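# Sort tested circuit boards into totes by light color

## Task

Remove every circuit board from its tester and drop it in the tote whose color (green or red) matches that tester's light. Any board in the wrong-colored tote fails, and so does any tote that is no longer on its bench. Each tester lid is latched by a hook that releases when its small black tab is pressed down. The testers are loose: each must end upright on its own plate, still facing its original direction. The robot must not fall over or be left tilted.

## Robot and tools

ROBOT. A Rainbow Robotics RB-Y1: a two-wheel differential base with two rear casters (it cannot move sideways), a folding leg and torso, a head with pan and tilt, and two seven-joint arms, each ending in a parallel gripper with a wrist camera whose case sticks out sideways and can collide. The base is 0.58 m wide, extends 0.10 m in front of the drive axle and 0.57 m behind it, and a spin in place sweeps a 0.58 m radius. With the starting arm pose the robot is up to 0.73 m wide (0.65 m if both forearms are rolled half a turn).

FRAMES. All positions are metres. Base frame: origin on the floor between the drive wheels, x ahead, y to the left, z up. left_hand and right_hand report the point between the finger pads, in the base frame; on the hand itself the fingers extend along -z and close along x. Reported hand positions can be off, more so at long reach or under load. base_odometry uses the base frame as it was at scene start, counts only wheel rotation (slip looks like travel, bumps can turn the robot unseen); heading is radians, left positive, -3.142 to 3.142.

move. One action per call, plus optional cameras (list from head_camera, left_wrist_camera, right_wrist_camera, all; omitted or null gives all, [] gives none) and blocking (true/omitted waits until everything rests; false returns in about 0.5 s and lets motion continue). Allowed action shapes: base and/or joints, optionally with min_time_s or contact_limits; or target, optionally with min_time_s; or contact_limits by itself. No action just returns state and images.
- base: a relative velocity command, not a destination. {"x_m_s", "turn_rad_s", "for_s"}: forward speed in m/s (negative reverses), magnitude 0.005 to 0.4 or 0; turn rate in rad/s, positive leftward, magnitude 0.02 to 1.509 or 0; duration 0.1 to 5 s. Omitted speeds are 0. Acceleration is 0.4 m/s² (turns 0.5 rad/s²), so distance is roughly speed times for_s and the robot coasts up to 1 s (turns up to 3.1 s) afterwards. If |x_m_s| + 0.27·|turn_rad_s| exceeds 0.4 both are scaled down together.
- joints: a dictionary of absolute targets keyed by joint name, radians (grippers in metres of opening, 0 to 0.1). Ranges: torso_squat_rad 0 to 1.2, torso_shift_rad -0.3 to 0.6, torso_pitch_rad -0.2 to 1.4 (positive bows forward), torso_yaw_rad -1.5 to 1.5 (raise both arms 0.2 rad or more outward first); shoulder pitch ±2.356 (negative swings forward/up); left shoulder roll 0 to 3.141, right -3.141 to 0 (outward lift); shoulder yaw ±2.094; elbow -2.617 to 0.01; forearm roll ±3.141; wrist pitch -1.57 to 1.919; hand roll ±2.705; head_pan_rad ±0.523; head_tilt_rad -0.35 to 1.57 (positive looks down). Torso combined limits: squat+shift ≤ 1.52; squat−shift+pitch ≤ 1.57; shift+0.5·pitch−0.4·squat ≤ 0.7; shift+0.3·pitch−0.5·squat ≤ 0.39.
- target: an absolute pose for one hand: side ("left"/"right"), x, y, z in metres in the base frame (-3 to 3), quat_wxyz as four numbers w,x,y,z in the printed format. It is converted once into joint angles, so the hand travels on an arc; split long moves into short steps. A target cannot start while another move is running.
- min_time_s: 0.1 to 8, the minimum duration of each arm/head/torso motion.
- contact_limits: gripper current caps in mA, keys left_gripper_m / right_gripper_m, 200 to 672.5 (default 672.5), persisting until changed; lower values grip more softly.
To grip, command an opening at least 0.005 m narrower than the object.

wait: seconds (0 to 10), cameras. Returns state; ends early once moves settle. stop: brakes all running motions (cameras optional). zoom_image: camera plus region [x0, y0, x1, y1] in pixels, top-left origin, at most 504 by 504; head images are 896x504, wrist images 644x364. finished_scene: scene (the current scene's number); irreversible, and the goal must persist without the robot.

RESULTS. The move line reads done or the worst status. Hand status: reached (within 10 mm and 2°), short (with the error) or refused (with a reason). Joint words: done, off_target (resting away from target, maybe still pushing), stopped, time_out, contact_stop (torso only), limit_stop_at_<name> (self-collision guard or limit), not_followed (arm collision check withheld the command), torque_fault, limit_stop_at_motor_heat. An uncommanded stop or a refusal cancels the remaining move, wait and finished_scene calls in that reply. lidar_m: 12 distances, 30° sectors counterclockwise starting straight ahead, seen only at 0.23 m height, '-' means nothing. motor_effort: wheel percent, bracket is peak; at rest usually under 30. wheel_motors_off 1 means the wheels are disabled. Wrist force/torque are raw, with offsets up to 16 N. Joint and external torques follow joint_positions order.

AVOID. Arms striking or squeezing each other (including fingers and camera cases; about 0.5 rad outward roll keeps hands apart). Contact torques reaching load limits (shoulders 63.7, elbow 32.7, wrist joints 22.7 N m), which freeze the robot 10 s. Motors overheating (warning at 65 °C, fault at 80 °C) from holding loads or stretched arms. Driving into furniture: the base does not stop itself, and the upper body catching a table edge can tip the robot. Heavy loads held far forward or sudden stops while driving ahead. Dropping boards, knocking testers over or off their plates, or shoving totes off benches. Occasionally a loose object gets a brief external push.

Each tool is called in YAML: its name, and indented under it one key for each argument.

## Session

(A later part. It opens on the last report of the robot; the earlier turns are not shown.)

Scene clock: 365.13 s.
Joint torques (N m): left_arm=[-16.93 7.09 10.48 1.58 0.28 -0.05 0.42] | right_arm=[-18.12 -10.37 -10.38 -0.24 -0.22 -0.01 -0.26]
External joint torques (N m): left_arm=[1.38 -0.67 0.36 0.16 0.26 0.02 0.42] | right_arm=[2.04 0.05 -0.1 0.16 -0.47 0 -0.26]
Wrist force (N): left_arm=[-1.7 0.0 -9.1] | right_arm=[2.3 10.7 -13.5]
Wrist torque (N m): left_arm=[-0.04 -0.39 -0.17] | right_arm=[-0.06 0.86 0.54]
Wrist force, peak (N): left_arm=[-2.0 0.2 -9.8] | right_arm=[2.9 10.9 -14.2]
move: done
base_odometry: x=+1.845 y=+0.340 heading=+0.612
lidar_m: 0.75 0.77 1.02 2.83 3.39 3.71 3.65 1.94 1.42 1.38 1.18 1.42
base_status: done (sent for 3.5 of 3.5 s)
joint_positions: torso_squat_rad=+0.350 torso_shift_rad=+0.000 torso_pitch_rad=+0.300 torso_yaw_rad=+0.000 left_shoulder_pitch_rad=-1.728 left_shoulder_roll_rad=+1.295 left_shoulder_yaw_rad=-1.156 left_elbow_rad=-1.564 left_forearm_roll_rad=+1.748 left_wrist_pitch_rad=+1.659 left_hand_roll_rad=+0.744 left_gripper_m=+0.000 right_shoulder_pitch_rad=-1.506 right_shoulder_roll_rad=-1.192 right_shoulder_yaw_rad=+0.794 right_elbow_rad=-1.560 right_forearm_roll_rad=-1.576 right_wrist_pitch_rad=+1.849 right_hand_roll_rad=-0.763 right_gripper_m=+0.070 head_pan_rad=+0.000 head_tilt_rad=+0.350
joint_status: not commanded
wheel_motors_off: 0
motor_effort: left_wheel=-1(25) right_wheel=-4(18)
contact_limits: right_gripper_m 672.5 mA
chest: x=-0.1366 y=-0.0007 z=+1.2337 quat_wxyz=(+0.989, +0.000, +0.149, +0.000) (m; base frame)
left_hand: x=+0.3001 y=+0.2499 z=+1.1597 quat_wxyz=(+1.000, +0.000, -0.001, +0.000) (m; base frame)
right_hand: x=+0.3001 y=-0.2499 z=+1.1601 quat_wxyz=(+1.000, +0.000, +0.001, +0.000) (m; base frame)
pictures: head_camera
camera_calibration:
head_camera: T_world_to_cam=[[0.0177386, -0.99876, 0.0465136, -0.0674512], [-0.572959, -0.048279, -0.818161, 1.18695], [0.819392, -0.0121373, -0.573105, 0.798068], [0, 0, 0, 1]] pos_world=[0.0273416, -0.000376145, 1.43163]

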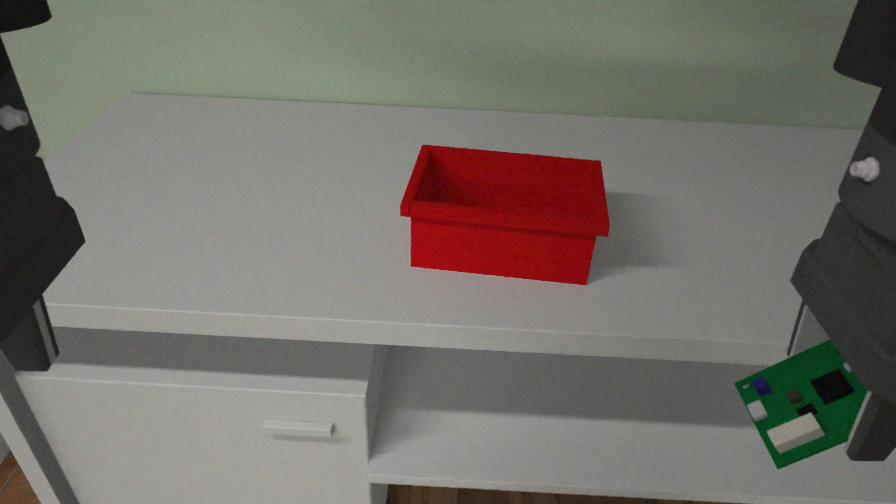

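move:
  base: {"turn_rad_s":0.1,"for_s":0.7}
  cameras: []

move:
  base: {"x_m_s":0.2,"for_s":2.2}
  joints: {"head_tilt_rad":0.6}
  cameras: []

move:
  base: {"turn_rad_s":-0.1,"for_s":0.9}
  cameras: ["head_camera"]

Scene clock: 373.83 s.
Joint torques (N m): left_arm=[-17.17 6.87 10.71 1.54 0.28 -0.02 0.48] | right_arm=[-18.11 -9.92 -10.28 -0.35 -0.2 0.03 -0.22]
External joint torques (N m): left_arm=[1.14 -0.89 0.59 0.11 0.26 0.05 0.48] | right_arm=[2.05 0.5 0.01 0.05 -0.44 0.04 -0.22]
Wrist force (N): left_arm=[-1.7 0.2 -9.3] | right_arm=[2.4 11.1 -13.6]
Wrist torque (N m): left_arm=[-0.07 -0.40 -0.17] | right_arm=[-0.09 0.85 0.55]
Wrist force, peak (N): left_arm=[-1.7 0.3 -9.6] | right_arm=[2.6 11.2 -13.8]
move: done
base_odometry: x=+1.846 y=+0.340 heading=+0.682
lidar_m: 0.75 0.79 1.30 3.24 3.47 3.66 3.65 1.81 1.41 1.38 1.19 1.41
base_status: done (sent for 0.7 of 0.7 s)
joint_positions: torso_squat_rad=+0.350 torso_shift_rad=+0.000 torso_pitch_rad=+0.300 torso_yaw_rad=+0.000 left_shoulder_pitch_rad=-1.728 left_shoulder_roll_rad=+1.295 left_shoulder_yaw_rad=-1.156 left_elbow_rad=-1.564 left_forearm_roll_rad=+1.748 left_wrist_pitch_rad=+1.659 left_hand_roll_rad=+0.744 left_gripper_m=+0.000 right_shoulder_pitch_rad=-1.506 right_shoulder_roll_rad=-1.192 right_shoulder_yaw_rad=+0.794 right_elbow_rad=-1.560 right_forearm_roll_rad=-1.576 right_wrist_pitch_rad=+1.849 right_hand_roll_rad=-0.763 right_gripper_m=+0.070 head_pan_rad=+0.000 head_tilt_rad=+0.350
joint_status: not commanded
wheel_motors_off: 0
motor_effort: left_wheel=-6(27) right_wheel=+0(24)
contact_limits: right_gripper_m 672.5 mA
chest: x=-0.1366 y=-0.0007 z=+1.2337 quat_wxyz=(+0.989, +0.000, +0.149, +0.000) (m; base frame)
left_hand: x=+0.3001 y=+0.2499 z=+1.1597 quat_wxyz=(+1.000, +0.000, -0.001, +0.000) (m; base frame)
right_hand: x=+0.3001 y=-0.2499 z=+1.1601 quat_wxyz=(+1.000, +0.000, +0.001, +0.000) (m; base frame)
pictures: none
No camera images: "cameras" was empty.

Scene clock: 376.83 s.
Joint torques (N m): left_arm=[-16.98 6.96 10.59 1.52 0.23 -0.08 0.46] | right_arm=[-17.97 -9.81 -10.48 -0.25 -0.06 0.03 -0.21]
External joint torques (N m): left_arm=[1.33 -0.8 0.47 0.1 0.21 -0.01 0.46] | right_arm=[2.19 0.61 -0.19 0.15 -0.3 0.05 -0.21]
Wrist force (N): left_arm=[-1.6 0.3 -9.2] | right_arm=[2.4 11.0 -13.5]
Wrist torque (N m): left_arm=[-0.08 -0.39 -0.19] | right_arm=[-0.07 0.86 0.53]
Wrist force, peak (N): left_arm=[-2.1 0.4 -9.7] | right_arm=[2.4 11.0 -14.2]
move: done
base_odometry: x=+2.187 y=+0.618 heading=+0.682
lidar_m: 0.32 0.31 0.47 2.23 3.43 4.11 4.09 1.85 1.43 1.04 1.09 0.97
base_status: done (sent for 2.2 of 2.2 s)
joint_positions: torso_squat_rad=+0.350 torso_shift_rad=+0.000 torso_pitch_rad=+0.300 torso_yaw_rad=+0.000 left_shoulder_pitch_rad=-1.728 left_shoulder_roll_rad=+1.295 left_shoulder_yaw_rad=-1.156 left_elbow_rad=-1.564 left_forearm_roll_rad=+1.748 left_wrist_pitch_rad=+1.659 left_hand_roll_rad=+0.744 left_gripper_m=+0.000 right_shoulder_pitch_rad=-1.506 right_shoulder_roll_rad=-1.192 right_shoulder_yaw_rad=+0.794 right_elbow_rad=-1.560 right_forearm_roll_rad=-1.576 right_wrist_pitch_rad=+1.849 right_hand_roll_rad=-0.763 right_gripper_m=+0.070 head_pan_rad=+0.000 head_tilt_rad=+0.600
joint_status: all done
wheel_motors_off: 0
motor_effort: left_wheel=-1(30) right_wheel=-1(24)
contact_limits: right_gripper_m 672.5 mA
chest: x=-0.1366 y=-0.0007 z=+1.2337 quat_wxyz=(+0.989, +0.000, +0.149, +0.000) (m; base frame)
left_hand: x=+0.3001 y=+0.2499 z=+1.1596 quat_wxyz=(+1.000, +0.000, -0.001, +0.000) (m; base frame)
right_hand: x=+0.3001 y=-0.2499 z=+1.1601 quat_wxyz=(+1.000, +0.000, +0.001, +0.000) (m; base frame)
pictures: none
No camera images: "cameras" was empty.

Scene clock: 378.23 s.
Joint torques (N m): left_arm=[-17.12 7.08 10.49 1.52 0.31 -0.08 0.4] | right_arm=[-17.89 -9.9 -10.44 -0.23 -0.1 0.06 -0.19]
External joint torques (N m): left_arm=[1.19 -0.68 0.37 0.09 0.28 -0.01 0.4] | right_arm=[2.27 0.52 -0.16 0.17 -0.34 0.07 -0.18]
Wrist force (N): left_arm=[-1.6 0.2 -9.0] | right_arm=[2.4 10.7 -13.5]
Wrist torque (N m): left_arm=[-0.07 -0.40 -0.19] | right_arm=[-0.05 0.86 0.53]
Wrist force, peak (N): left_arm=[-1.8 0.0 -9.7] | right_arm=[2.6 11.4 -13.6]
move: done
base_odometry: x=+2.187 y=+0.618 heading=+0.592
lidar_m: 0.40 0.31 0.42 1.09 3.30 4.17 4.09 2.02 1.47 1.41 1.02 0.99
base_status: done (sent for 0.9 of 0.9 s)
joint_positions: torso_squat_rad=+0.350 torso_shift_rad=+0.000 torso_pitch_rad=+0.300 torso_yaw_rad=+0.000 left_shoulder_pitch_rad=-1.728 left_shoulder_roll_rad=+1.295 left_shoulder_yaw_rad=-1.156 left_elbow_rad=-1.564 left_forearm_roll_rad=+1.748 left_wrist_pitch_rad=+1.659 left_hand_roll_rad=+0.744 left_gripper_m=+0.000 right_shoulder_pitch_rad=-1.506 right_shoulder_roll_rad=-1.192 right_shoulder_yaw_rad=+0.794 right_elbow_rad=-1.560 right_forearm_roll_rad=-1.576 right_wrist_pitch_rad=+1.849 right_hand_roll_rad=-0.763 right_gripper_m=+0.070 head_pan_rad=+0.000 head_tilt_rad=+0.600
joint_status: not commanded
wheel_motors_off: 0
motor_effort: left_wheel=+0(26) right_wheel=-5(22)
contact_limits: right_gripper_m 672.5 mA
chest: x=-0.1366 y=-0.0007 z=+1.2337 quat_wxyz=(+0.989, +0.000, +0.149, +0.000) (m; base frame)
left_hand: x=+0.3001 y=+0.2499 z=+1.1597 quat_wxyz=(+1.000, +0.000, -0.001, +0.000) (m; base frame)
right_hand: x=+0.3001 y=-0.2499 z=+1.1601 quat_wxyz=(+1.000, +0.000, +0.001, +0.000) (m; base frame)
pictures: head_camera
camera_calibration:
head_camera: T_world_to_cam=[[0.0289723, -0.998753, 0.0406569, -0.0585302], [-0.7575, -0.0484759, -0.651033, 0.93945], [0.652192, -0.0119357, -0.75796, 1.05075], [0, 0, 0, 1]] pos_world=[0.0280372, -0.000375094, 1.41042]

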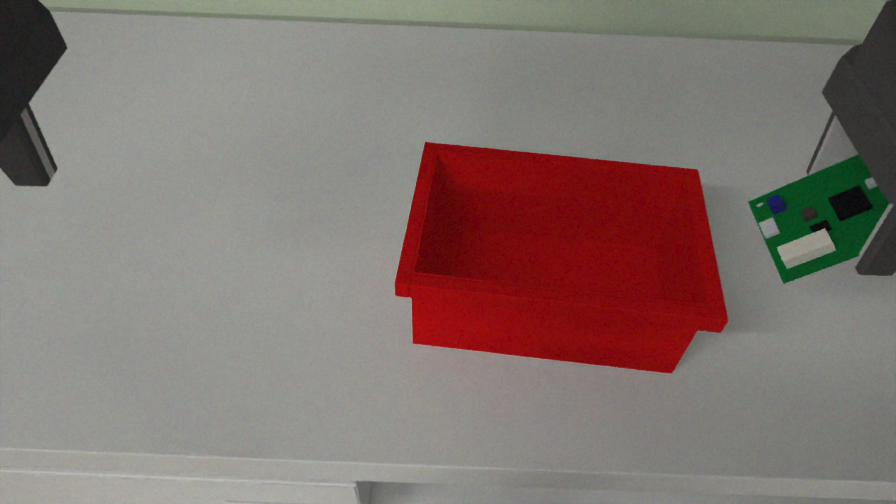

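move:
  base: {"x_m_s":0.1,"for_s":0.4}
  cameras: []

move:
  target: {"side":"right","x":0.37,"y":-0.18,"z":1.14,"quat_wxyz":[1,0,0,0]}
  min_time_s: 1.5
  cameras: []

move:
  target: {"side":"right","x":0.43,"y":-0.13,"z":1.11,"quat_wxyz":[0.998,0,-0.06,0]}
  min_time_s: 1.5
  cameras: ["head_camera","right_wrist_camera"]

Scene clock: 387.03 s.
Joint torques (N m): left_arm=[-16.92 7.08 10.62 1.39 0.28 -0.05 0.49] | right_arm=[-18.23 -9.74 -10.2 -0.29 -0.13 0.06 -0.22]
External joint torques (N m): left_arm=[1.39 -0.68 0.5 -0.04 0.26 0.02 0.49] | right_arm=[1.93 0.68 0.09 0.11 -0.37 0.07 -0.22]
Wrist force (N): left_arm=[-1.9 0.1 -9.5] | right_arm=[2.4 10.4 -13.9]
Wrist torque (N m): left_arm=[-0.05 -0.42 -0.18] | right_arm=[-0.02 0.86 0.54]
Wrist force, peak (N): left_arm=[-1.6 0.1 -9.6] | right_arm=[2.5 11.0 -13.9]
move: done
base_odometry: x=+2.220 y=+0.640 heading=+0.592
lidar_m: 0.41 0.28 0.37 1.08 3.31 4.22 4.13 2.02 1.46 1.04 1.03 0.95
base_status: done (sent for 0.4 of 0.4 s)
joint_positions: torso_squat_rad=+0.350 torso_shift_rad=+0.000 torso_pitch_rad=+0.300 torso_yaw_rad=+0.000 left_shoulder_pitch_rad=-1.728 left_shoulder_roll_rad=+1.295 left_shoulder_yaw_rad=-1.156 left_elbow_rad=-1.564 left_forearm_roll_rad=+1.748 left_wrist_pitch_rad=+1.659 left_hand_roll_rad=+0.744 left_gripper_m=+0.000 right_shoulder_pitch_rad=-1.506 right_shoulder_roll_rad=-1.192 right_shoulder_yaw_rad=+0.794 right_elbow_rad=-1.560 right_forearm_roll_rad=-1.576 right_wrist_pitch_rad=+1.849 right_hand_roll_rad=-0.763 right_gripper_m=+0.070 head_pan_rad=+0.000 head_tilt_rad=+0.600
joint_status: not commanded
wheel_motors_off: 0
motor_effort: left_wheel=-2(23) right_wheel=+0(28)
contact_limits: right_gripper_m 672.5 mA
chest: x=-0.1365 y=-0.0007 z=+1.2337 quat_wxyz=(+0.989, +0.000, +0.149, +0.000) (m; base frame)
left_hand: x=+0.3001 y=+0.2499 z=+1.1596 quat_wxyz=(+1.000, +0.000, -0.001, +0.000) (m; base frame)
right_hand: x=+0.3001 y=-0.2499 z=+1.1601 quat_wxyz=(+1.000, +0.000, +0.001, +0.000) (m; base frame)
pictures: none
No camera images: "cameras" was empty.

Scene clock: 388.87 s.
Joint torques (N m): left_arm=[-16.99 7 10.67 1.54 0.25 -0.11 0.45] | right_arm=[-23.95 -7.91 -6.88 -0.7 0.25 -0.24 0.24]
External joint torques (N m): left_arm=[1.32 -0.76 0.55 0.12 0.23 -0.04 0.45] | right_arm=[0.87 1.62 1.75 1.02 -0.01 -0.2 0.24]
Wrist force (N): left_arm=[-1.6 0.0 -9.2] | right_arm=[2.4 10.9 -13.2]
Wrist torque (N m): left_arm=[-0.02 -0.38 -0.19] | right_arm=[-0.06 0.87 0.51]
Wrist force, peak (N): left_arm=[-1.9 0.1 -9.7] | right_arm=[1.9 11.2 -14.1]
move: done
base_odometry: x=+2.220 y=+0.640 heading=+0.592
lidar_m: 0.41 0.28 0.37 1.09 3.31 4.20 4.13 2.03 1.47 1.04 1.03 0.95
base_status: not commanded
joint_positions: torso_squat_rad=+0.350 torso_shift_rad=+0.000 torso_pitch_rad=+0.300 torso_yaw_rad=+0.000 left_shoulder_pitch_rad=-1.728 left_shoulder_roll_rad=+1.295 left_shoulder_yaw_rad=-1.156 left_elbow_rad=-1.564 left_forearm_roll_rad=+1.748 left_wrist_pitch_rad=+1.659 left_hand_roll_rad=+0.744 left_gripper_m=+0.000 right_shoulder_pitch_rad=-1.677 right_shoulder_roll_rad=-0.842 right_shoulder_yaw_rad=+0.892 right_elbow_rad=-1.102 right_forearm_roll_rad=-1.415 right_wrist_pitch_rad=+1.810 right_hand_roll_rad=-0.654 right_gripper_m=+0.070 head_pan_rad=+0.000 head_tilt_rad=+0.600
joint_status: all done
wheel_motors_off: 0
motor_effort: left_wheel=-3(4) right_wheel=+0(2)
contact_limits: right_gripper_m 672.5 mA
chest: x=-0.1366 y=-0.0007 z=+1.2337 quat_wxyz=(+0.989, +0.000, +0.149, +0.000) (m; base frame)
left_hand: x=+0.3001 y=+0.2499 z=+1.1597 quat_wxyz=(+1.000, +0.000, -0.001, +0.000) (m; base frame)
right_hand: x=+0.3691 y=-0.1801 z=+1.1402 quat_wxyz=(+1.000, +0.001, -0.004, -0.001) (m; base frame)
right_hand_status: reached (checked arc, planned for 1.5 s): 1 mm and 0.4 deg off.
pictures: none
No camera images: "cameras" was empty.

Scene clock: 390.70 s.
Joint torques (N m): left_arm=[-17.07 7.18 10.65 1.52 0.24 -0.16 0.52] | right_arm=[-26.36 -7.74 -4.37 -1.18 0.46 -0.34 0.28]
External joint torques (N m): left_arm=[1.24 -0.58 0.53 0.1 0.22 -0.09 0.52] | right_arm=[0.86 1.71 1.39 1.21 0.09 -0.08 0.27]
Wrist force (N): left_arm=[-2.0 0.1 -9.2] | right_arm=[1.5 10.8 -13.3]
Wrist torque (N m): left_arm=[-0.05 -0.43 -0.18] | right_arm=[-0.06 0.81 0.49]
Wrist force, peak (N): left_arm=[-1.6 0.2 -9.6] | right_arm=[2.1 11.2 -13.6]
move: done
base_odometry: x=+2.220 y=+0.640 heading=+0.592
lidar_m: 0.40 0.28 0.37 1.09 3.32 4.21 4.13 2.02 1.47 1.04 1.03 0.94
base_status: not commanded
joint_positions: torso_squat_rad=+0.350 torso_shift_rad=+0.000 torso_pitch_rad=+0.300 torso_yaw_rad=+0.000 left_shoulder_pitch_rad=-1.728 left_shoulder_roll_rad=+1.295 left_shoulder_yaw_rad=-1.156 left_elbow_rad=-1.564 left_forearm_roll_rad=+1.748 left_wrist_pitch_rad=+1.659 left_hand_roll_rad=+0.744 left_gripper_m=+0.000 right_shoulder_pitch_rad=-1.780 right_shoulder_roll_rad=-0.565 right_shoulder_yaw_rad=+0.950 right_elbow_rad=-0.662 right_forearm_roll_rad=-1.276 right_wrist_pitch_rad=+1.605 right_hand_roll_rad=-0.503 right_gripper_m=+0.070 head_pan_rad=+0.000 head_tilt_rad=+0.600
joint_status: all done
wheel_motors_off: 0
motor_effort: left_wheel=-3(5) right_wheel=+1(3)
contact_limits: right_gripper_m 672.5 mA
chest: x=-0.1366 y=-0.0007 z=+1.2337 quat_wxyz=(+0.989, +0.000, +0.149, +0.000) (m; base frame)
left_hand: x=+0.3001 y=+0.2499 z=+1.1597 quat_wxyz=(+1.000, +0.000, -0.001, +0.000) (m; base frame)
right_hand: x=+0.4298 y=-0.1301 z=+1.1102 quat_wxyz=(+0.998, +0.000, -0.061, +0.000) (m; base frame)
right_hand_status: reached (checked arc, planned for 1.5 s): 0 mm and 0.1 deg off.
pictures: head_camera, right_wrist_camera
camera_calibration:
head_camera: T_world_to_cam=[[0.0289745, -0.998753, 0.0406588, -0.0585329], [-0.7575, -0.0484789, -0.651033, 0.93945], [0.652192, -0.0119356, -0.75796, 1.05075], [0, 0, 0, 1]] pos_world=[0.0280371, -0.000375083, 1.41042]
right_wrist_camera: T_world_to_cam=[[-0.990077, 0.0207011, -0.138995, 0.58497], [-0.0434286, 0.895602, 0.442732, -0.32307], [0.133649, 0.444375, -0.885815, 1.05543], [0, 0, 0, 1]] pos_world=[0.424077, -0.191775, 1.15926]

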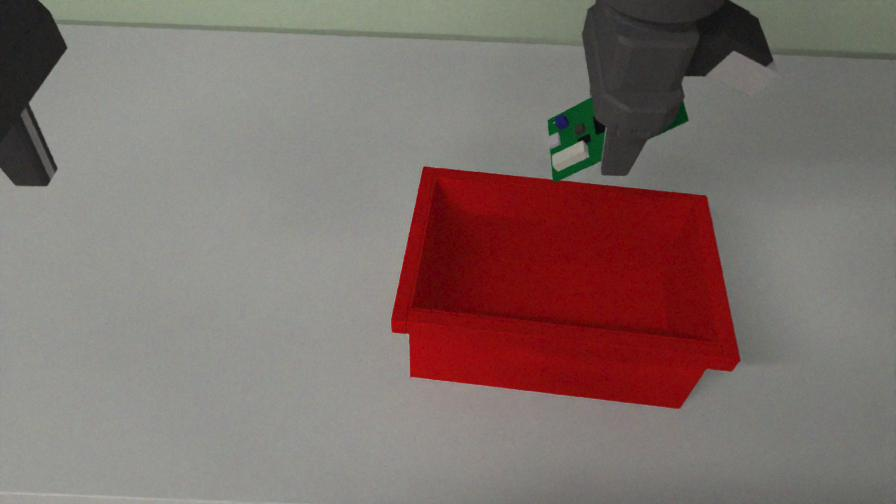

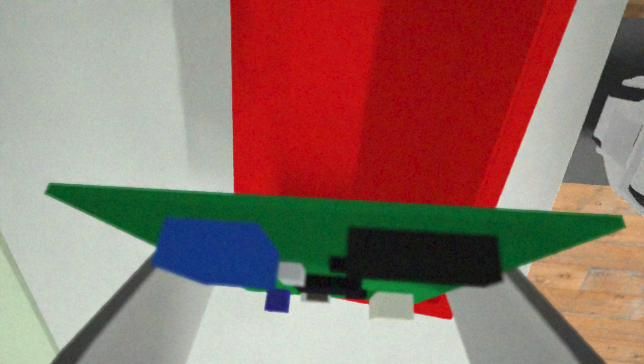

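move:
  target: {"side":"right","x":0.437,"y":-0.122,"z":1.03,"quat_wxyz":[0.997,0,-0.08,-0.03]}
  min_time_s: 1.5
  cameras: ["head_camera"]

move:
  target: {"side":"right","x":0.437,"y":-0.122,"z":0.97,"quat_wxyz":[0.996,0,-0.09,-0.03]}
  min_time_s: 1.5
  cameras: ["head_camera","right_wrist_camera"]

Scene clock: 402.83 s.
Joint torques (N m): left_arm=[-16.9 6.94 10.53 1.68 0.29 -0.16 0.41] | right_arm=[-23.78 -6.95 -4.33 -1.31 0.55 -0.56 -0.31]
External joint torques (N m): left_arm=[1.41 -0.82 0.41 0.26 0.27 -0.09 0.41] | right_arm=[3.42 2.3 1.21 1.19 0.12 -0.24 -0.31]
Wrist force (N): left_arm=[-1.6 0.2 -9.4] | right_arm=[1.2 10.5 -13.1]
Wrist torque (N m): left_arm=[-0.07 -0.38 -0.18] | right_arm=[-0.03 0.77 0.50]
Wrist force, peak (N): left_arm=[-2.0 0.2 -9.6] | right_arm=[1.3 11.3 -13.5]
move: done
base_odometry: x=+2.220 y=+0.640 heading=+0.592
lidar_m: 0.41 0.28 0.37 1.09 3.31 4.20 4.13 2.03 1.47 1.04 1.04 0.95
base_status: not commanded
joint_positions: torso_squat_rad=+0.350 torso_shift_rad=+0.000 torso_pitch_rad=+0.300 torso_yaw_rad=+0.000 left_shoulder_pitch_rad=-1.728 left_shoulder_roll_rad=+1.295 left_shoulder_yaw_rad=-1.156 left_elbow_rad=-1.564 left_forearm_roll_rad=+1.748 left_wrist_pitch_rad=+1.659 left_hand_roll_rad=+0.744 left_gripper_m=+0.000 right_shoulder_pitch_rad=-1.655 right_shoulder_roll_rad=-0.492 right_shoulder_yaw_rad=+0.989 right_elbow_rad=-0.634 right_forearm_roll_rad=-1.214 right_wrist_pitch_rad=+1.419 right_hand_roll_rad=-0.577 right_gripper_m=+0.070 head_pan_rad=+0.000 head_tilt_rad=+0.600
joint_status: all done
wheel_motors_off: 0
motor_effort: left_wheel=-2(4) right_wheel=+1(2)
contact_limits: right_gripper_m 672.5 mA
chest: x=-0.1366 y=-0.0007 z=+1.2337 quat_wxyz=(+0.989, +0.000, +0.149, +0.000) (m; base frame)
left_hand: x=+0.3001 y=+0.2499 z=+1.1597 quat_wxyz=(+1.000, +0.000, -0.001, +0.000) (m; base frame)
right_hand: x=+0.4370 y=-0.1221 z=+1.0305 quat_wxyz=(+0.996, +0.000, -0.081, -0.030) (m; base frame)
right_hand_status: reached (checked arc, planned for 1.5 s): 1 mm and 0.1 deg off.
pictures: head_camera
camera_calibration:
head_camera: T_world_to_cam=[[0.0289745, -0.998753, 0.0406588, -0.0585329], [-0.7575, -0.0484789, -0.651033, 0.93945], [0.652192, -0.0119356, -0.75796, 1.05075], [0, 0, 0, 1]] pos_world=[0.0280371, -0.000375083, 1.41042]

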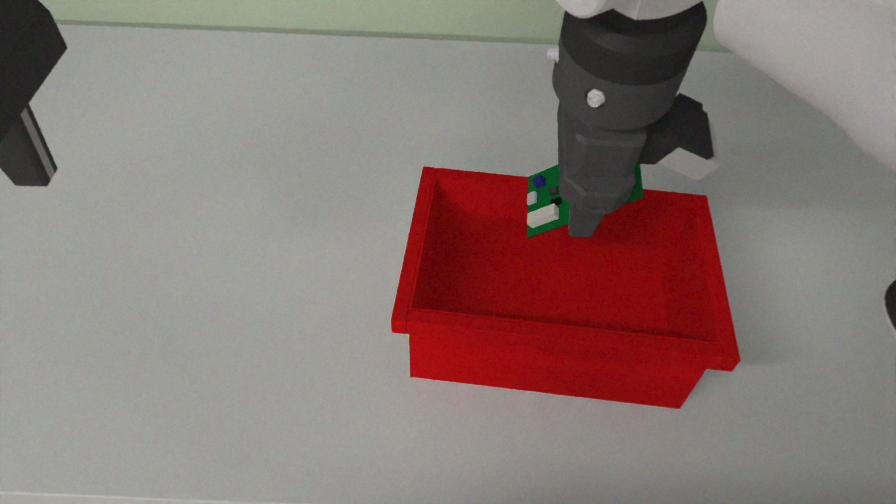

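Scene clock: 404.67 s.
Joint torques (N m): left_arm=[-17.06 7.07 10.43 1.41 0.18 -0.08 0.49] | right_arm=[-23.53 -6.38 -3.42 -1.3 0.61 -0.58 0.43]
External joint torques (N m): left_arm=[1.25 -0.68 0.31 -0.02 0.16 -0.01 0.49] | right_arm=[3.39 2.48 1.21 1.22 0.18 -0.22 0.42]
Wrist force (N): left_arm=[-1.9 0.3 -9.2] | right_arm=[1.4 10.9 -13.1]
Wrist torque (N m): left_arm=[-0.07 -0.42 -0.18] | right_arm=[-0.06 0.81 0.51]
Wrist force, peak (N): left_arm=[-1.8 0.1 -9.6] | right_arm=[0.7 11.3 -13.5]
move: done
base_odometry: x=+2.220 y=+0.640 heading=+0.592
lidar_m: 0.41 0.28 0.37 1.09 3.31 4.21 4.13 2.02 1.47 1.03 1.03 0.95
base_status: not commanded
joint_positions: torso_squat_rad=+0.350 torso_shift_rad=+0.000 torso_pitch_rad=+0.300 torso_yaw_rad=+0.000 left_shoulder_pitch_rad=-1.728 left_shoulder_roll_rad=+1.295 left_shoulder_yaw_rad=-1.156 left_elbow_rad=-1.564 left_forearm_roll_rad=+1.748 left_wrist_pitch_rad=+1.659 left_hand_roll_rad=+0.744 left_gripper_m=+0.000 right_shoulder_pitch_rad=-1.576 right_shoulder_roll_rad=-0.416 right_shoulder_yaw_rad=+1.013 right_elbow_rad=-0.532 right_forearm_roll_rad=-1.179 right_wrist_pitch_rad=+1.271 right_hand_roll_rad=-0.544 right_gripper_m=+0.070 head_pan_rad=+0.000 head_tilt_rad=+0.600
joint_status: all done
wheel_motors_off: 0
motor_effort: left_wheel=-3(5) right_wheel=+1(3)
contact_limits: right_gripper_m 672.5 mA
chest: x=-0.1366 y=-0.0007 z=+1.2337 quat_wxyz=(+0.989, +0.000, +0.149, +0.000) (m; base frame)
left_hand: x=+0.3001 y=+0.2499 z=+1.1597 quat_wxyz=(+1.000, +0.000, -0.001, +0.000) (m; base frame)
right_hand: x=+0.4370 y=-0.1221 z=+0.9705 quat_wxyz=(+0.995, +0.000, -0.092, -0.030) (m; base frame)
right_hand_status: reached (checked arc, planned for 1.5 s): 1 mm and 0.2 deg off.
pictures: head_camera, right_wrist_camera
camera_calibration:
head_camera: T_world_to_cam=[[0.0289745, -0.998753, 0.0406588, -0.0585329], [-0.7575, -0.0484789, -0.651033, 0.93945], [0.652192, -0.0119356, -0.75796, 1.05075], [0, 0, 0, 1]] pos_world=[0.0280371, -0.000375083, 1.41042]
right_wrist_camera: T_world_to_cam=[[-0.976656, 0.0802423, -0.199258, 0.632376], [-0.0170548, 0.895714, 0.444304, -0.281219], [0.21413, 0.43733, -0.873436, 0.879167], [0, 0, 0, 1]] pos_world=[0.424562, -0.183338, 1.01885]

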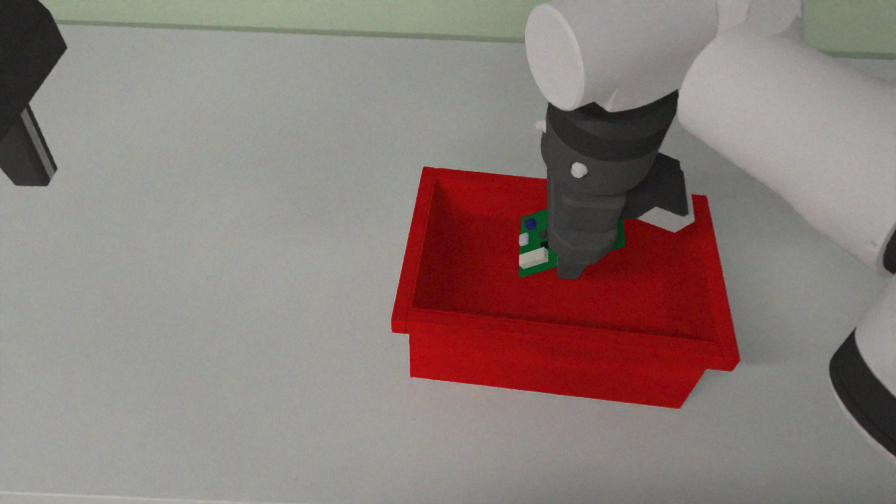

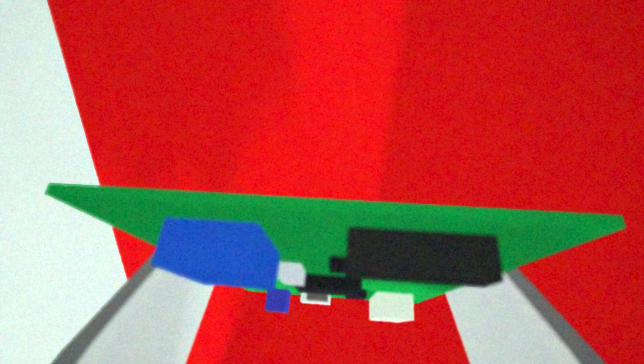

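move:
  target: {"side":"right","x":0.44,"y":-0.108,"z":0.95,"quat_wxyz":[0.996,0,-0.09,-0.03]}
  min_time_s: 1
  cameras: ["head_camera"]

move:
  target: {"side":"right","x":0.44,"y":-0.105,"z":0.935,"quat_wxyz":[0.996,0,-0.09,-0.03]}
  min_time_s: 1
  cameras: ["head_camera","right_wrist_camera"]

Scene clock: 411.53 s.
Joint torques (N m): left_arm=[-17.2 6.75 10.38 1.54 0.24 0 0.54] | right_arm=[-25.84 -6.98 -3.7 -1.34 0.01 -0.67 0.29]
External joint torques (N m): left_arm=[1.11 -1 0.26 0.11 0.22 0.07 0.54] | right_arm=[1.09 1.45 -1.41 1.1 -0.38 -0.25 0.28]
Wrist force (N): left_arm=[-1.5 0.3 -9.1] | right_arm=[0.7 11.1 -13.2]
Wrist torque (N m): left_arm=[-0.08 -0.38 -0.17] | right_arm=[-0.12 0.74 0.52]
Wrist force, peak (N): left_arm=[-1.8 -0.1 -9.6] | right_arm=[1.1 11.3 -13.7]
move: done
base_odometry: x=+2.220 y=+0.640 heading=+0.592
lidar_m: 0.40 0.28 0.37 1.09 3.31 4.21 4.12 2.02 1.48 1.04 1.03 0.95
base_status: not commanded
joint_positions: torso_squat_rad=+0.350 torso_shift_rad=+0.000 torso_pitch_rad=+0.300 torso_yaw_rad=+0.000 left_shoulder_pitch_rad=-1.728 left_shoulder_roll_rad=+1.295 left_shoulder_yaw_rad=-1.156 left_elbow_rad=-1.564 left_forearm_roll_rad=+1.748 left_wrist_pitch_rad=+1.659 left_hand_roll_rad=+0.744 left_gripper_m=+0.000 right_shoulder_pitch_rad=-1.612 right_shoulder_roll_rad=-0.272 right_shoulder_yaw_rad=+1.003 right_elbow_rad=-0.267 right_forearm_roll_rad=-1.185 right_wrist_pitch_rad=+1.169 right_hand_roll_rad=-0.438 right_gripper_m=+0.070 head_pan_rad=+0.000 head_tilt_rad=+0.600
joint_status: all done
wheel_motors_off: 0
motor_effort: left_wheel=-3(4) right_wheel=+1(2)
contact_limits: right_gripper_m 672.5 mA
chest: x=-0.1366 y=-0.0007 z=+1.2337 quat_wxyz=(+0.989, +0.000, +0.149, +0.000) (m; base frame)
left_hand: x=+0.3001 y=+0.2499 z=+1.1597 quat_wxyz=(+1.000, +0.000, -0.001, +0.000) (m; base frame)
right_hand: x=+0.4396 y=-0.1083 z=+0.9502 quat_wxyz=(+0.994, +0.003, -0.101, -0.030) (m; base frame)
right_hand_status: reached (checked arc, as near as the solve gets, planned for 1.0 s): 1 mm and 1.3 deg off.
pictures: head_camera
camera_calibration:
head_camera: T_world_to_cam=[[0.0288984, -0.998758, 0.0405943, -0.0584402], [-0.757503, -0.0483791, -0.651036, 0.939455], [0.652192, -0.0119364, -0.75796, 1.05075], [0, 0, 0, 1]] pos_world=[0.0280373, -0.000375448, 1.41042]

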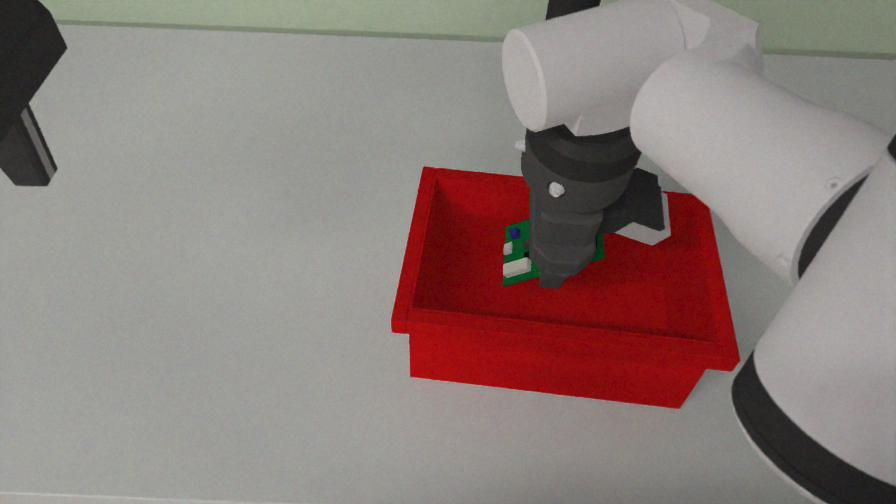

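Scene clock: 412.87 s.
Joint torques (N m): left_arm=[-16.93 7.01 10.47 1.47 0.26 -0.11 0.49] | right_arm=[-23.16 -5.52 -1.04 -1.33 0.54 -0.78 -0.34]
External joint torques (N m): left_arm=[1.38 -0.75 0.35 0.05 0.23 -0.04 0.49] | right_arm=[3.57 2.68 1.24 1.1 0.14 -0.32 -0.35]
Wrist force (N): left_arm=[-1.7 -0.1 -9.2] | right_arm=[0.6 10.8 -13.3]
Wrist torque (N m): left_arm=[-0.04 -0.40 -0.18] | right_arm=[-0.06 0.72 0.51]
Wrist force, peak (N): left_arm=[-1.6 0.4 -9.6] | right_arm=[0.7 11.0 -13.8]
move: short
base_odometry: x=+2.220 y=+0.640 heading=+0.592
lidar_m: 0.40 0.28 0.36 1.08 3.31 4.20 4.13 2.02 1.47 1.03 1.02 0.95
base_status: not commanded
joint_positions: torso_squat_rad=+0.350 torso_shift_rad=+0.000 torso_pitch_rad=+0.300 torso_yaw_rad=+0.000 left_shoulder_pitch_rad=-1.728 left_shoulder_roll_rad=+1.295 left_shoulder_yaw_rad=-1.156 left_elbow_rad=-1.564 left_forearm_roll_rad=+1.748 left_wrist_pitch_rad=+1.659 left_hand_roll_rad=+0.744 left_gripper_m=+0.000 right_shoulder_pitch_rad=-1.585 right_shoulder_roll_rad=-0.259 right_shoulder_yaw_rad=+1.010 right_elbow_rad=-0.267 right_forearm_roll_rad=-1.174 right_wrist_pitch_rad=+1.118 right_hand_roll_rad=-0.449 right_gripper_m=+0.070 head_pan_rad=+0.000 head_tilt_rad=+0.600
joint_status: all done
wheel_motors_off: 0
motor_effort: left_wheel=-3(4) right_wheel=+0(2)
contact_limits: right_gripper_m 672.5 mA
chest: x=-0.1366 y=-0.0007 z=+1.2337 quat_wxyz=(+0.989, +0.000, +0.149, +0.000) (m; base frame)
left_hand: x=+0.3001 y=+0.2499 z=+1.1597 quat_wxyz=(+1.000, +0.000, -0.001, +0.000) (m; base frame)
right_hand: x=+0.4397 y=-0.1052 z=+0.9357 quat_wxyz=(+0.993, +0.006, -0.112, -0.029) (m; base frame)
right_hand_status: short (checked arc, as near as the solve gets, planned for 1.0 s): 1 mm and 2.6 deg off. The place is met; only the turn is off.
pictures: head_camera, right_wrist_camera
camera_calibration:
head_camera: T_world_to_cam=[[0.0288984, -0.998758, 0.0405943, -0.0584402], [-0.757503, -0.0483791, -0.651036, 0.939455], [0.652192, -0.0119364, -0.75796, 1.05075], [0, 0, 0, 1]] pos_world=[0.0280373, -0.000375448, 1.41042]
right_wrist_camera: T_world_to_cam=[[-0.968006, 0.080209, -0.237764, 0.659036], [-0.0372232, 0.891152, 0.452175, -0.279806], [0.248152, 0.446558, -0.859655, 0.813947], [0, 0, 0, 1]] pos_world=[0.425553, -0.166986, 0.98293]

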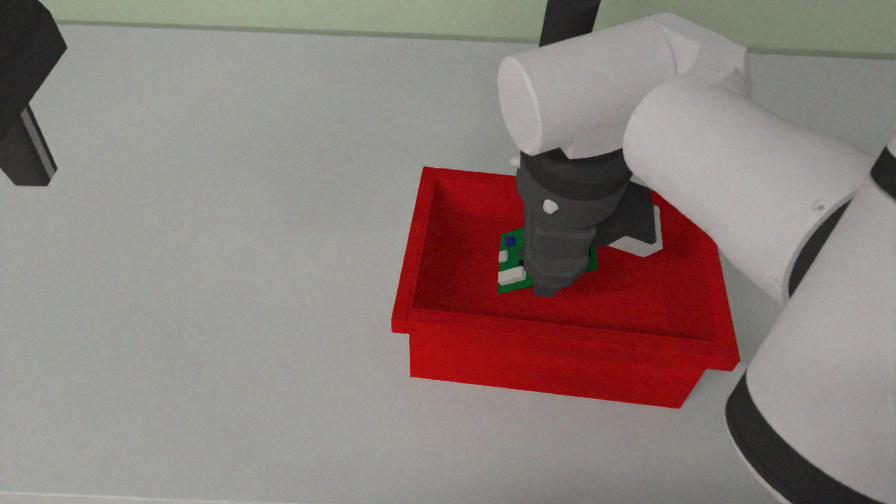

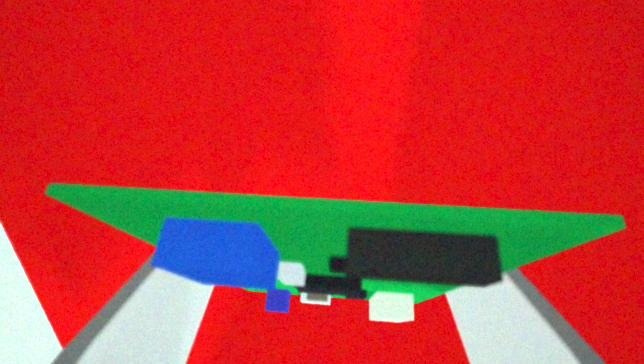

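move:
  target: {"side":"right","x":0.44,"y":-0.105,"z":0.921,"quat_wxyz":[0.993,0,-0.115,-0.03]}
  min_time_s: 1
  cameras: ["right_wrist_camera"]

move:
  target: {"side":"right","x":0.44,"y":-0.105,"z":0.91,"quat_wxyz":[0.992,0,-0.12,-0.03]}
  min_time_s: 1
  cameras: ["right_wrist_camera"]

Scene clock: 419.23 s.
Joint torques (N m): left_arm=[-16.94 6.93 10.56 1.47 0.24 -0.03 0.49] | right_arm=[-22.76 -5.6 -1.06 -1.22 0.63 -0.83 -0.42]
External joint torques (N m): left_arm=[1.38 -0.83 0.44 0.05 0.22 0.04 0.49] | right_arm=[3.77 2.38 1.19 1.12 0.19 -0.33 -0.43]
Wrist force (N): left_arm=[-1.8 0.1 -9.2] | right_arm=[0.5 11.0 -13.2]
Wrist torque (N m): left_arm=[-0.05 -0.39 -0.20] | right_arm=[-0.09 0.74 0.52]
Wrist force, peak (N): left_arm=[-1.7 0.2 -9.6] | right_arm=[0.6 11.3 -13.4]
move: done
base_odometry: x=+2.220 y=+0.640 heading=+0.592
lidar_m: 0.41 0.28 0.38 1.09 3.31 4.20 4.14 2.02 1.47 1.04 1.03 0.94
base_status: not commanded
joint_positions: torso_squat_rad=+0.350 torso_shift_rad=+0.000 torso_pitch_rad=+0.300 torso_yaw_rad=+0.000 left_shoulder_pitch_rad=-1.728 left_shoulder_roll_rad=+1.295 left_shoulder_yaw_rad=-1.156 left_elbow_rad=-1.564 left_forearm_roll_rad=+1.748 left_wrist_pitch_rad=+1.659 left_hand_roll_rad=+0.744 left_gripper_m=+0.000 right_shoulder_pitch_rad=-1.559 right_shoulder_roll_rad=-0.246 right_shoulder_yaw_rad=+1.025 right_elbow_rad=-0.267 right_forearm_roll_rad=-1.155 right_wrist_pitch_rad=+1.069 right_hand_roll_rad=-0.468 right_gripper_m=+0.070 head_pan_rad=+0.000 head_tilt_rad=+0.600
joint_status: all done
wheel_motors_off: 0
motor_effort: left_wheel=-3(4) right_wheel=+1(2)
contact_limits: right_gripper_m 672.5 mA
chest: x=-0.1366 y=-0.0007 z=+1.2337 quat_wxyz=(+0.989, +0.000, +0.149, +0.000) (m; base frame)
left_hand: x=+0.3001 y=+0.2499 z=+1.1597 quat_wxyz=(+1.000, +0.000, -0.001, +0.000) (m; base frame)
right_hand: x=+0.4398 y=-0.1052 z=+0.9217 quat_wxyz=(+0.992, +0.003, -0.124, -0.030) (m; base frame)
right_hand_status: reached (checked arc, as near as the solve gets, planned for 1.0 s): 1 mm and 1.1 deg off.
pictures: right_wrist_camera
camera_calibration:
right_wrist_camera: T_world_to_cam=[[-0.961883, 0.079833, -0.261547, 0.675022], [-0.0465941, 0.894605, 0.444421, -0.261787], [0.269461, 0.439668, -0.856786, 0.789076], [0, 0, 0, 1]] pos_world=[0.424469, -0.166625, 0.968963]

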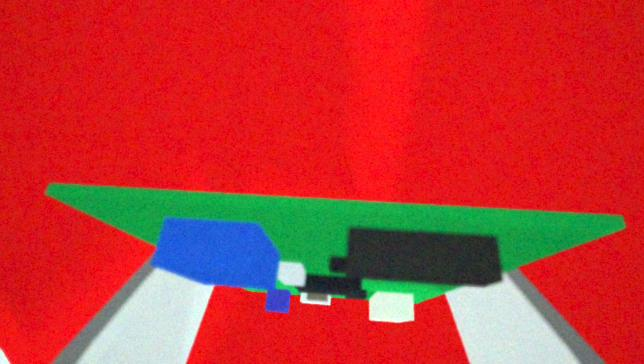

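Scene clock: 420.57 s.
Joint torques (N m): left_arm=[-17.13 6.92 10.39 1.59 0.24 -0.05 0.41] | right_arm=[-22.67 -5.26 -1.1 -1.34 0.59 -0.89 -0.37]
External joint torques (N m): left_arm=[1.18 -0.83 0.27 0.16 0.22 0.02 0.41] | right_arm=[3.69 2.55 1.13 0.96 0.16 -0.36 -0.39]
Wrist force (N): left_arm=[-1.7 0.1 -9.1] | right_arm=[0.5 10.9 -13.3]
Wrist torque (N m): left_arm=[-0.05 -0.39 -0.16] | right_arm=[-0.09 0.75 0.51]
Wrist force, peak (N): left_arm=[-2.1 0.0 -9.5] | right_arm=[0.4 11.2 -13.6]
move: done
base_odometry: x=+2.220 y=+0.640 heading=+0.592
lidar_m: 0.41 0.28 0.37 1.08 3.30 4.21 4.13 2.03 1.48 1.05 1.03 0.94
base_status: not commanded
joint_positions: torso_squat_rad=+0.350 torso_shift_rad=+0.000 torso_pitch_rad=+0.300 torso_yaw_rad=+0.000 left_shoulder_pitch_rad=-1.728 left_shoulder_roll_rad=+1.295 left_shoulder_yaw_rad=-1.156 left_elbow_rad=-1.564 left_forearm_roll_rad=+1.748 left_wrist_pitch_rad=+1.659 left_hand_roll_rad=+0.744 left_gripper_m=+0.000 right_shoulder_pitch_rad=-1.536 right_shoulder_roll_rad=-0.240 right_shoulder_yaw_rad=+1.032 right_elbow_rad=-0.267 right_forearm_roll_rad=-1.145 right_wrist_pitch_rad=+1.028 right_hand_roll_rad=-0.476 right_gripper_m=+0.070 head_pan_rad=+0.000 head_tilt_rad=+0.600
joint_status: all done
wheel_motors_off: 0
motor_effort: left_wheel=-3(4) right_wheel=+1(3)
contact_limits: right_gripper_m 672.5 mA
chest: x=-0.1366 y=-0.0007 z=+1.2337 quat_wxyz=(+0.989, +0.000, +0.149, +0.000) (m; base frame)
left_hand: x=+0.3001 y=+0.2499 z=+1.1597 quat_wxyz=(+1.000, +0.000, -0.001, +0.000) (m; base frame)
right_hand: x=+0.4398 y=-0.1052 z=+0.9107 quat_wxyz=(+0.991, +0.004, -0.133, -0.030) (m; base frame)
right_hand_status: reached (checked arc, as near as the solve gets, planned for 1.0 s): 1 mm and 1.5 deg off.
pictures: right_wrist_camera
camera_calibration:
right_wrist_camera: T_world_to_cam=[[-0.957089, 0.0799197, -0.278555, 0.685446], [-0.0548927, 0.893821, 0.445051, -0.253916], [0.284547, 0.441244, -0.85108, 0.768035], [0, 0, 0, 1]] pos_world=[0.423553, -0.166716, 0.957599]

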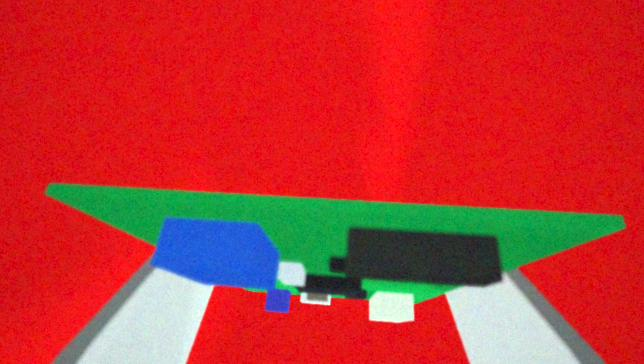

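move:
  target: {"side":"right","x":0.44,"y":-0.105,"z":0.903,"quat_wxyz":[0.991,0,-0.13,-0.03]}
  min_time_s: 1
  cameras: []

move:
  joints: {"right_gripper_m":0.09}
  cameras: ["head_camera","right_wrist_camera"]

Scene clock: 439.00 s.
Joint torques (N m): left_arm=[-16.89 7.11 10.36 1.6 0.2 -0.06 0.42] | right_arm=[-22.69 -5.08 -1.11 -1.09 0.49 -0.8 -0.4]
External joint torques (N m): left_arm=[1.43 -0.64 0.24 0.17 0.18 0.01 0.42] | right_arm=[3.54 2.6 1.11 1.17 0.04 -0.25 -0.41]
Wrist force (N): left_arm=[-1.7 0.0 -9.3] | right_arm=[0.1 10.9 -13.0]
Wrist torque (N m): left_arm=[-0.03 -0.38 -0.18] | right_arm=[-0.09 0.70 0.54]
Wrist force, peak (N): left_arm=[-1.6 0.1 -9.6] | right_arm=[0.4 11.3 -13.5]
move: done
base_odometry: x=+2.220 y=+0.640 heading=+0.592
lidar_m: 0.41 0.28 0.37 1.09 3.31 4.21 4.13 2.03 1.47 1.05 1.03 0.95
base_status: not commanded
joint_positions: torso_squat_rad=+0.350 torso_shift_rad=+0.000 torso_pitch_rad=+0.300 torso_yaw_rad=+0.000 left_shoulder_pitch_rad=-1.728 left_shoulder_roll_rad=+1.295 left_shoulder_yaw_rad=-1.156 left_elbow_rad=-1.564 left_forearm_roll_rad=+1.748 left_wrist_pitch_rad=+1.659 left_hand_roll_rad=+0.744 left_gripper_m=+0.000 right_shoulder_pitch_rad=-1.522 right_shoulder_roll_rad=-0.234 right_shoulder_yaw_rad=+1.039 right_elbow_rad=-0.267 right_forearm_roll_rad=-1.135 right_wrist_pitch_rad=+1.001 right_hand_roll_rad=-0.487 right_gripper_m=+0.070 head_pan_rad=+0.000 head_tilt_rad=+0.600
joint_status: all done
wheel_motors_off: 0
motor_effort: left_wheel=-3(4) right_wheel=-1(3)
contact_limits: right_gripper_m 672.5 mA
chest: x=-0.1366 y=-0.0007 z=+1.2337 quat_wxyz=(+0.989, +0.000, +0.149, +0.000) (m; base frame)
left_hand: x=+0.3001 y=+0.2499 z=+1.1597 quat_wxyz=(+1.000, +0.000, -0.001, +0.000) (m; base frame)
right_hand: x=+0.4398 y=-0.1052 z=+0.9037 quat_wxyz=(+0.990, +0.003, -0.139, -0.030) (m; base frame)
right_hand_status: reached (checked arc, as near as the solve gets, planned for 1.0 s): 1 mm and 1.1 deg off.
pictures: none
No camera images: "cameras" was empty.

Scene clock: 439.70 s.
Joint torques (N m): left_arm=[-16.99 7.06 10.54 1.65 0.26 -0.05 0.52] | right_arm=[-22.83 -5.16 -1.2 -1.18 0.56 -0.8 -0.37]
External joint torques (N m): left_arm=[1.32 -0.69 0.42 0.22 0.24 0.02 0.52] | right_arm=[3.4 2.52 1.02 1.08 0.12 -0.25 -0.38]
Wrist force (N): left_arm=[-1.5 0.2 -9.2] | right_arm=[0.4 11.2 -12.8]
Wrist torque (N m): left_arm=[-0.05 -0.38 -0.18] | right_arm=[-0.13 0.72 0.51]
Wrist force, peak (N): left_arm=[-1.9 0.1 -9.5] | right_arm=[0.4 11.1 -13.2]
move: done
base_odometry: x=+2.220 y=+0.640 heading=+0.592
lidar_m: 0.40 0.28 0.37 1.08 3.31 4.21 4.14 2.03 1.47 1.04 1.03 0.95
base_status: not commanded
joint_positions: torso_squat_rad=+0.350 torso_shift_rad=+0.000 torso_pitch_rad=+0.300 torso_yaw_rad=+0.000 left_shoulder_pitch_rad=-1.728 left_shoulder_roll_rad=+1.295 left_shoulder_yaw_rad=-1.156 left_elbow_rad=-1.564 left_forearm_roll_rad=+1.748 left_wrist_pitch_rad=+1.659 left_hand_roll_rad=+0.744 left_gripper_m=+0.000 right_shoulder_pitch_rad=-1.522 right_shoulder_roll_rad=-0.234 right_shoulder_yaw_rad=+1.039 right_elbow_rad=-0.267 right_forearm_roll_rad=-1.135 right_wrist_pitch_rad=+1.001 right_hand_roll_rad=-0.487 right_gripper_m=+0.090 head_pan_rad=+0.000 head_tilt_rad=+0.600
joint_status: all done
wheel_motors_off: 0
motor_effort: left_wheel=-4(4) right_wheel=+0(2)
contact_limits: right_gripper_m 672.5 mA
chest: x=-0.1366 y=-0.0007 z=+1.2337 quat_wxyz=(+0.989, +0.000, +0.149, +0.000) (m; base frame)
left_hand: x=+0.3001 y=+0.2499 z=+1.1597 quat_wxyz=(+1.000, +0.000, -0.001, +0.000) (m; base frame)
right_hand: x=+0.4398 y=-0.1052 z=+0.9037 quat_wxyz=(+0.990, +0.003, -0.140, -0.030) (m; base frame)
pictures: head_camera, right_wrist_camera
camera_calibration:
head_camera: T_world_to_cam=[[0.0288984, -0.998758, 0.0405943, -0.0584402], [-0.757503, -0.0483791, -0.651036, 0.939455], [0.652192, -0.0119364, -0.75796, 1.05075], [0, 0, 0, 1]] pos_world=[0.0280373, -0.000375448, 1.41042]
right_wrist_camera: T_world_to_cam=[[-0.953118, 0.0797379, -0.291905, 0.69384], [-0.0606382, 0.894761, 0.442409, -0.245785], [0.296462, 0.439369, -0.847977, 0.753853], [0, 0, 0, 1]] pos_world=[0.422919, -0.166626, 0.950524]

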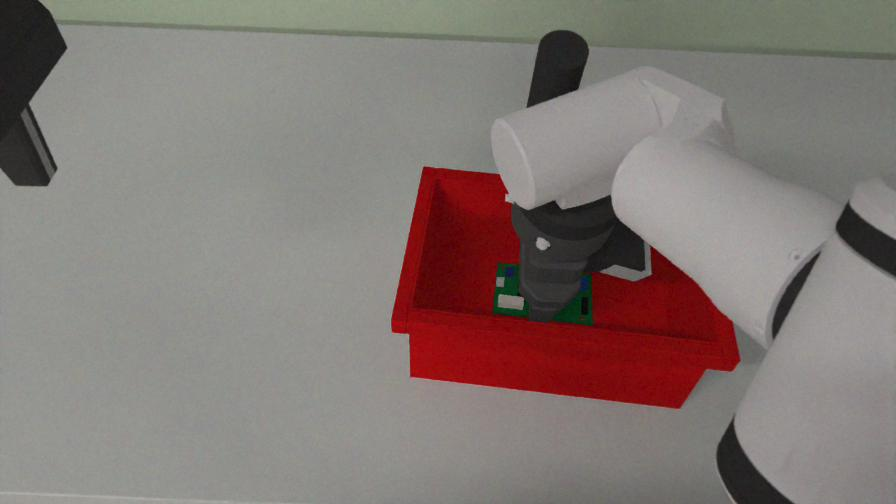

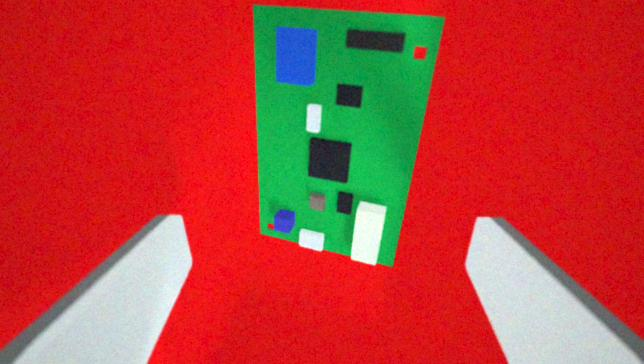

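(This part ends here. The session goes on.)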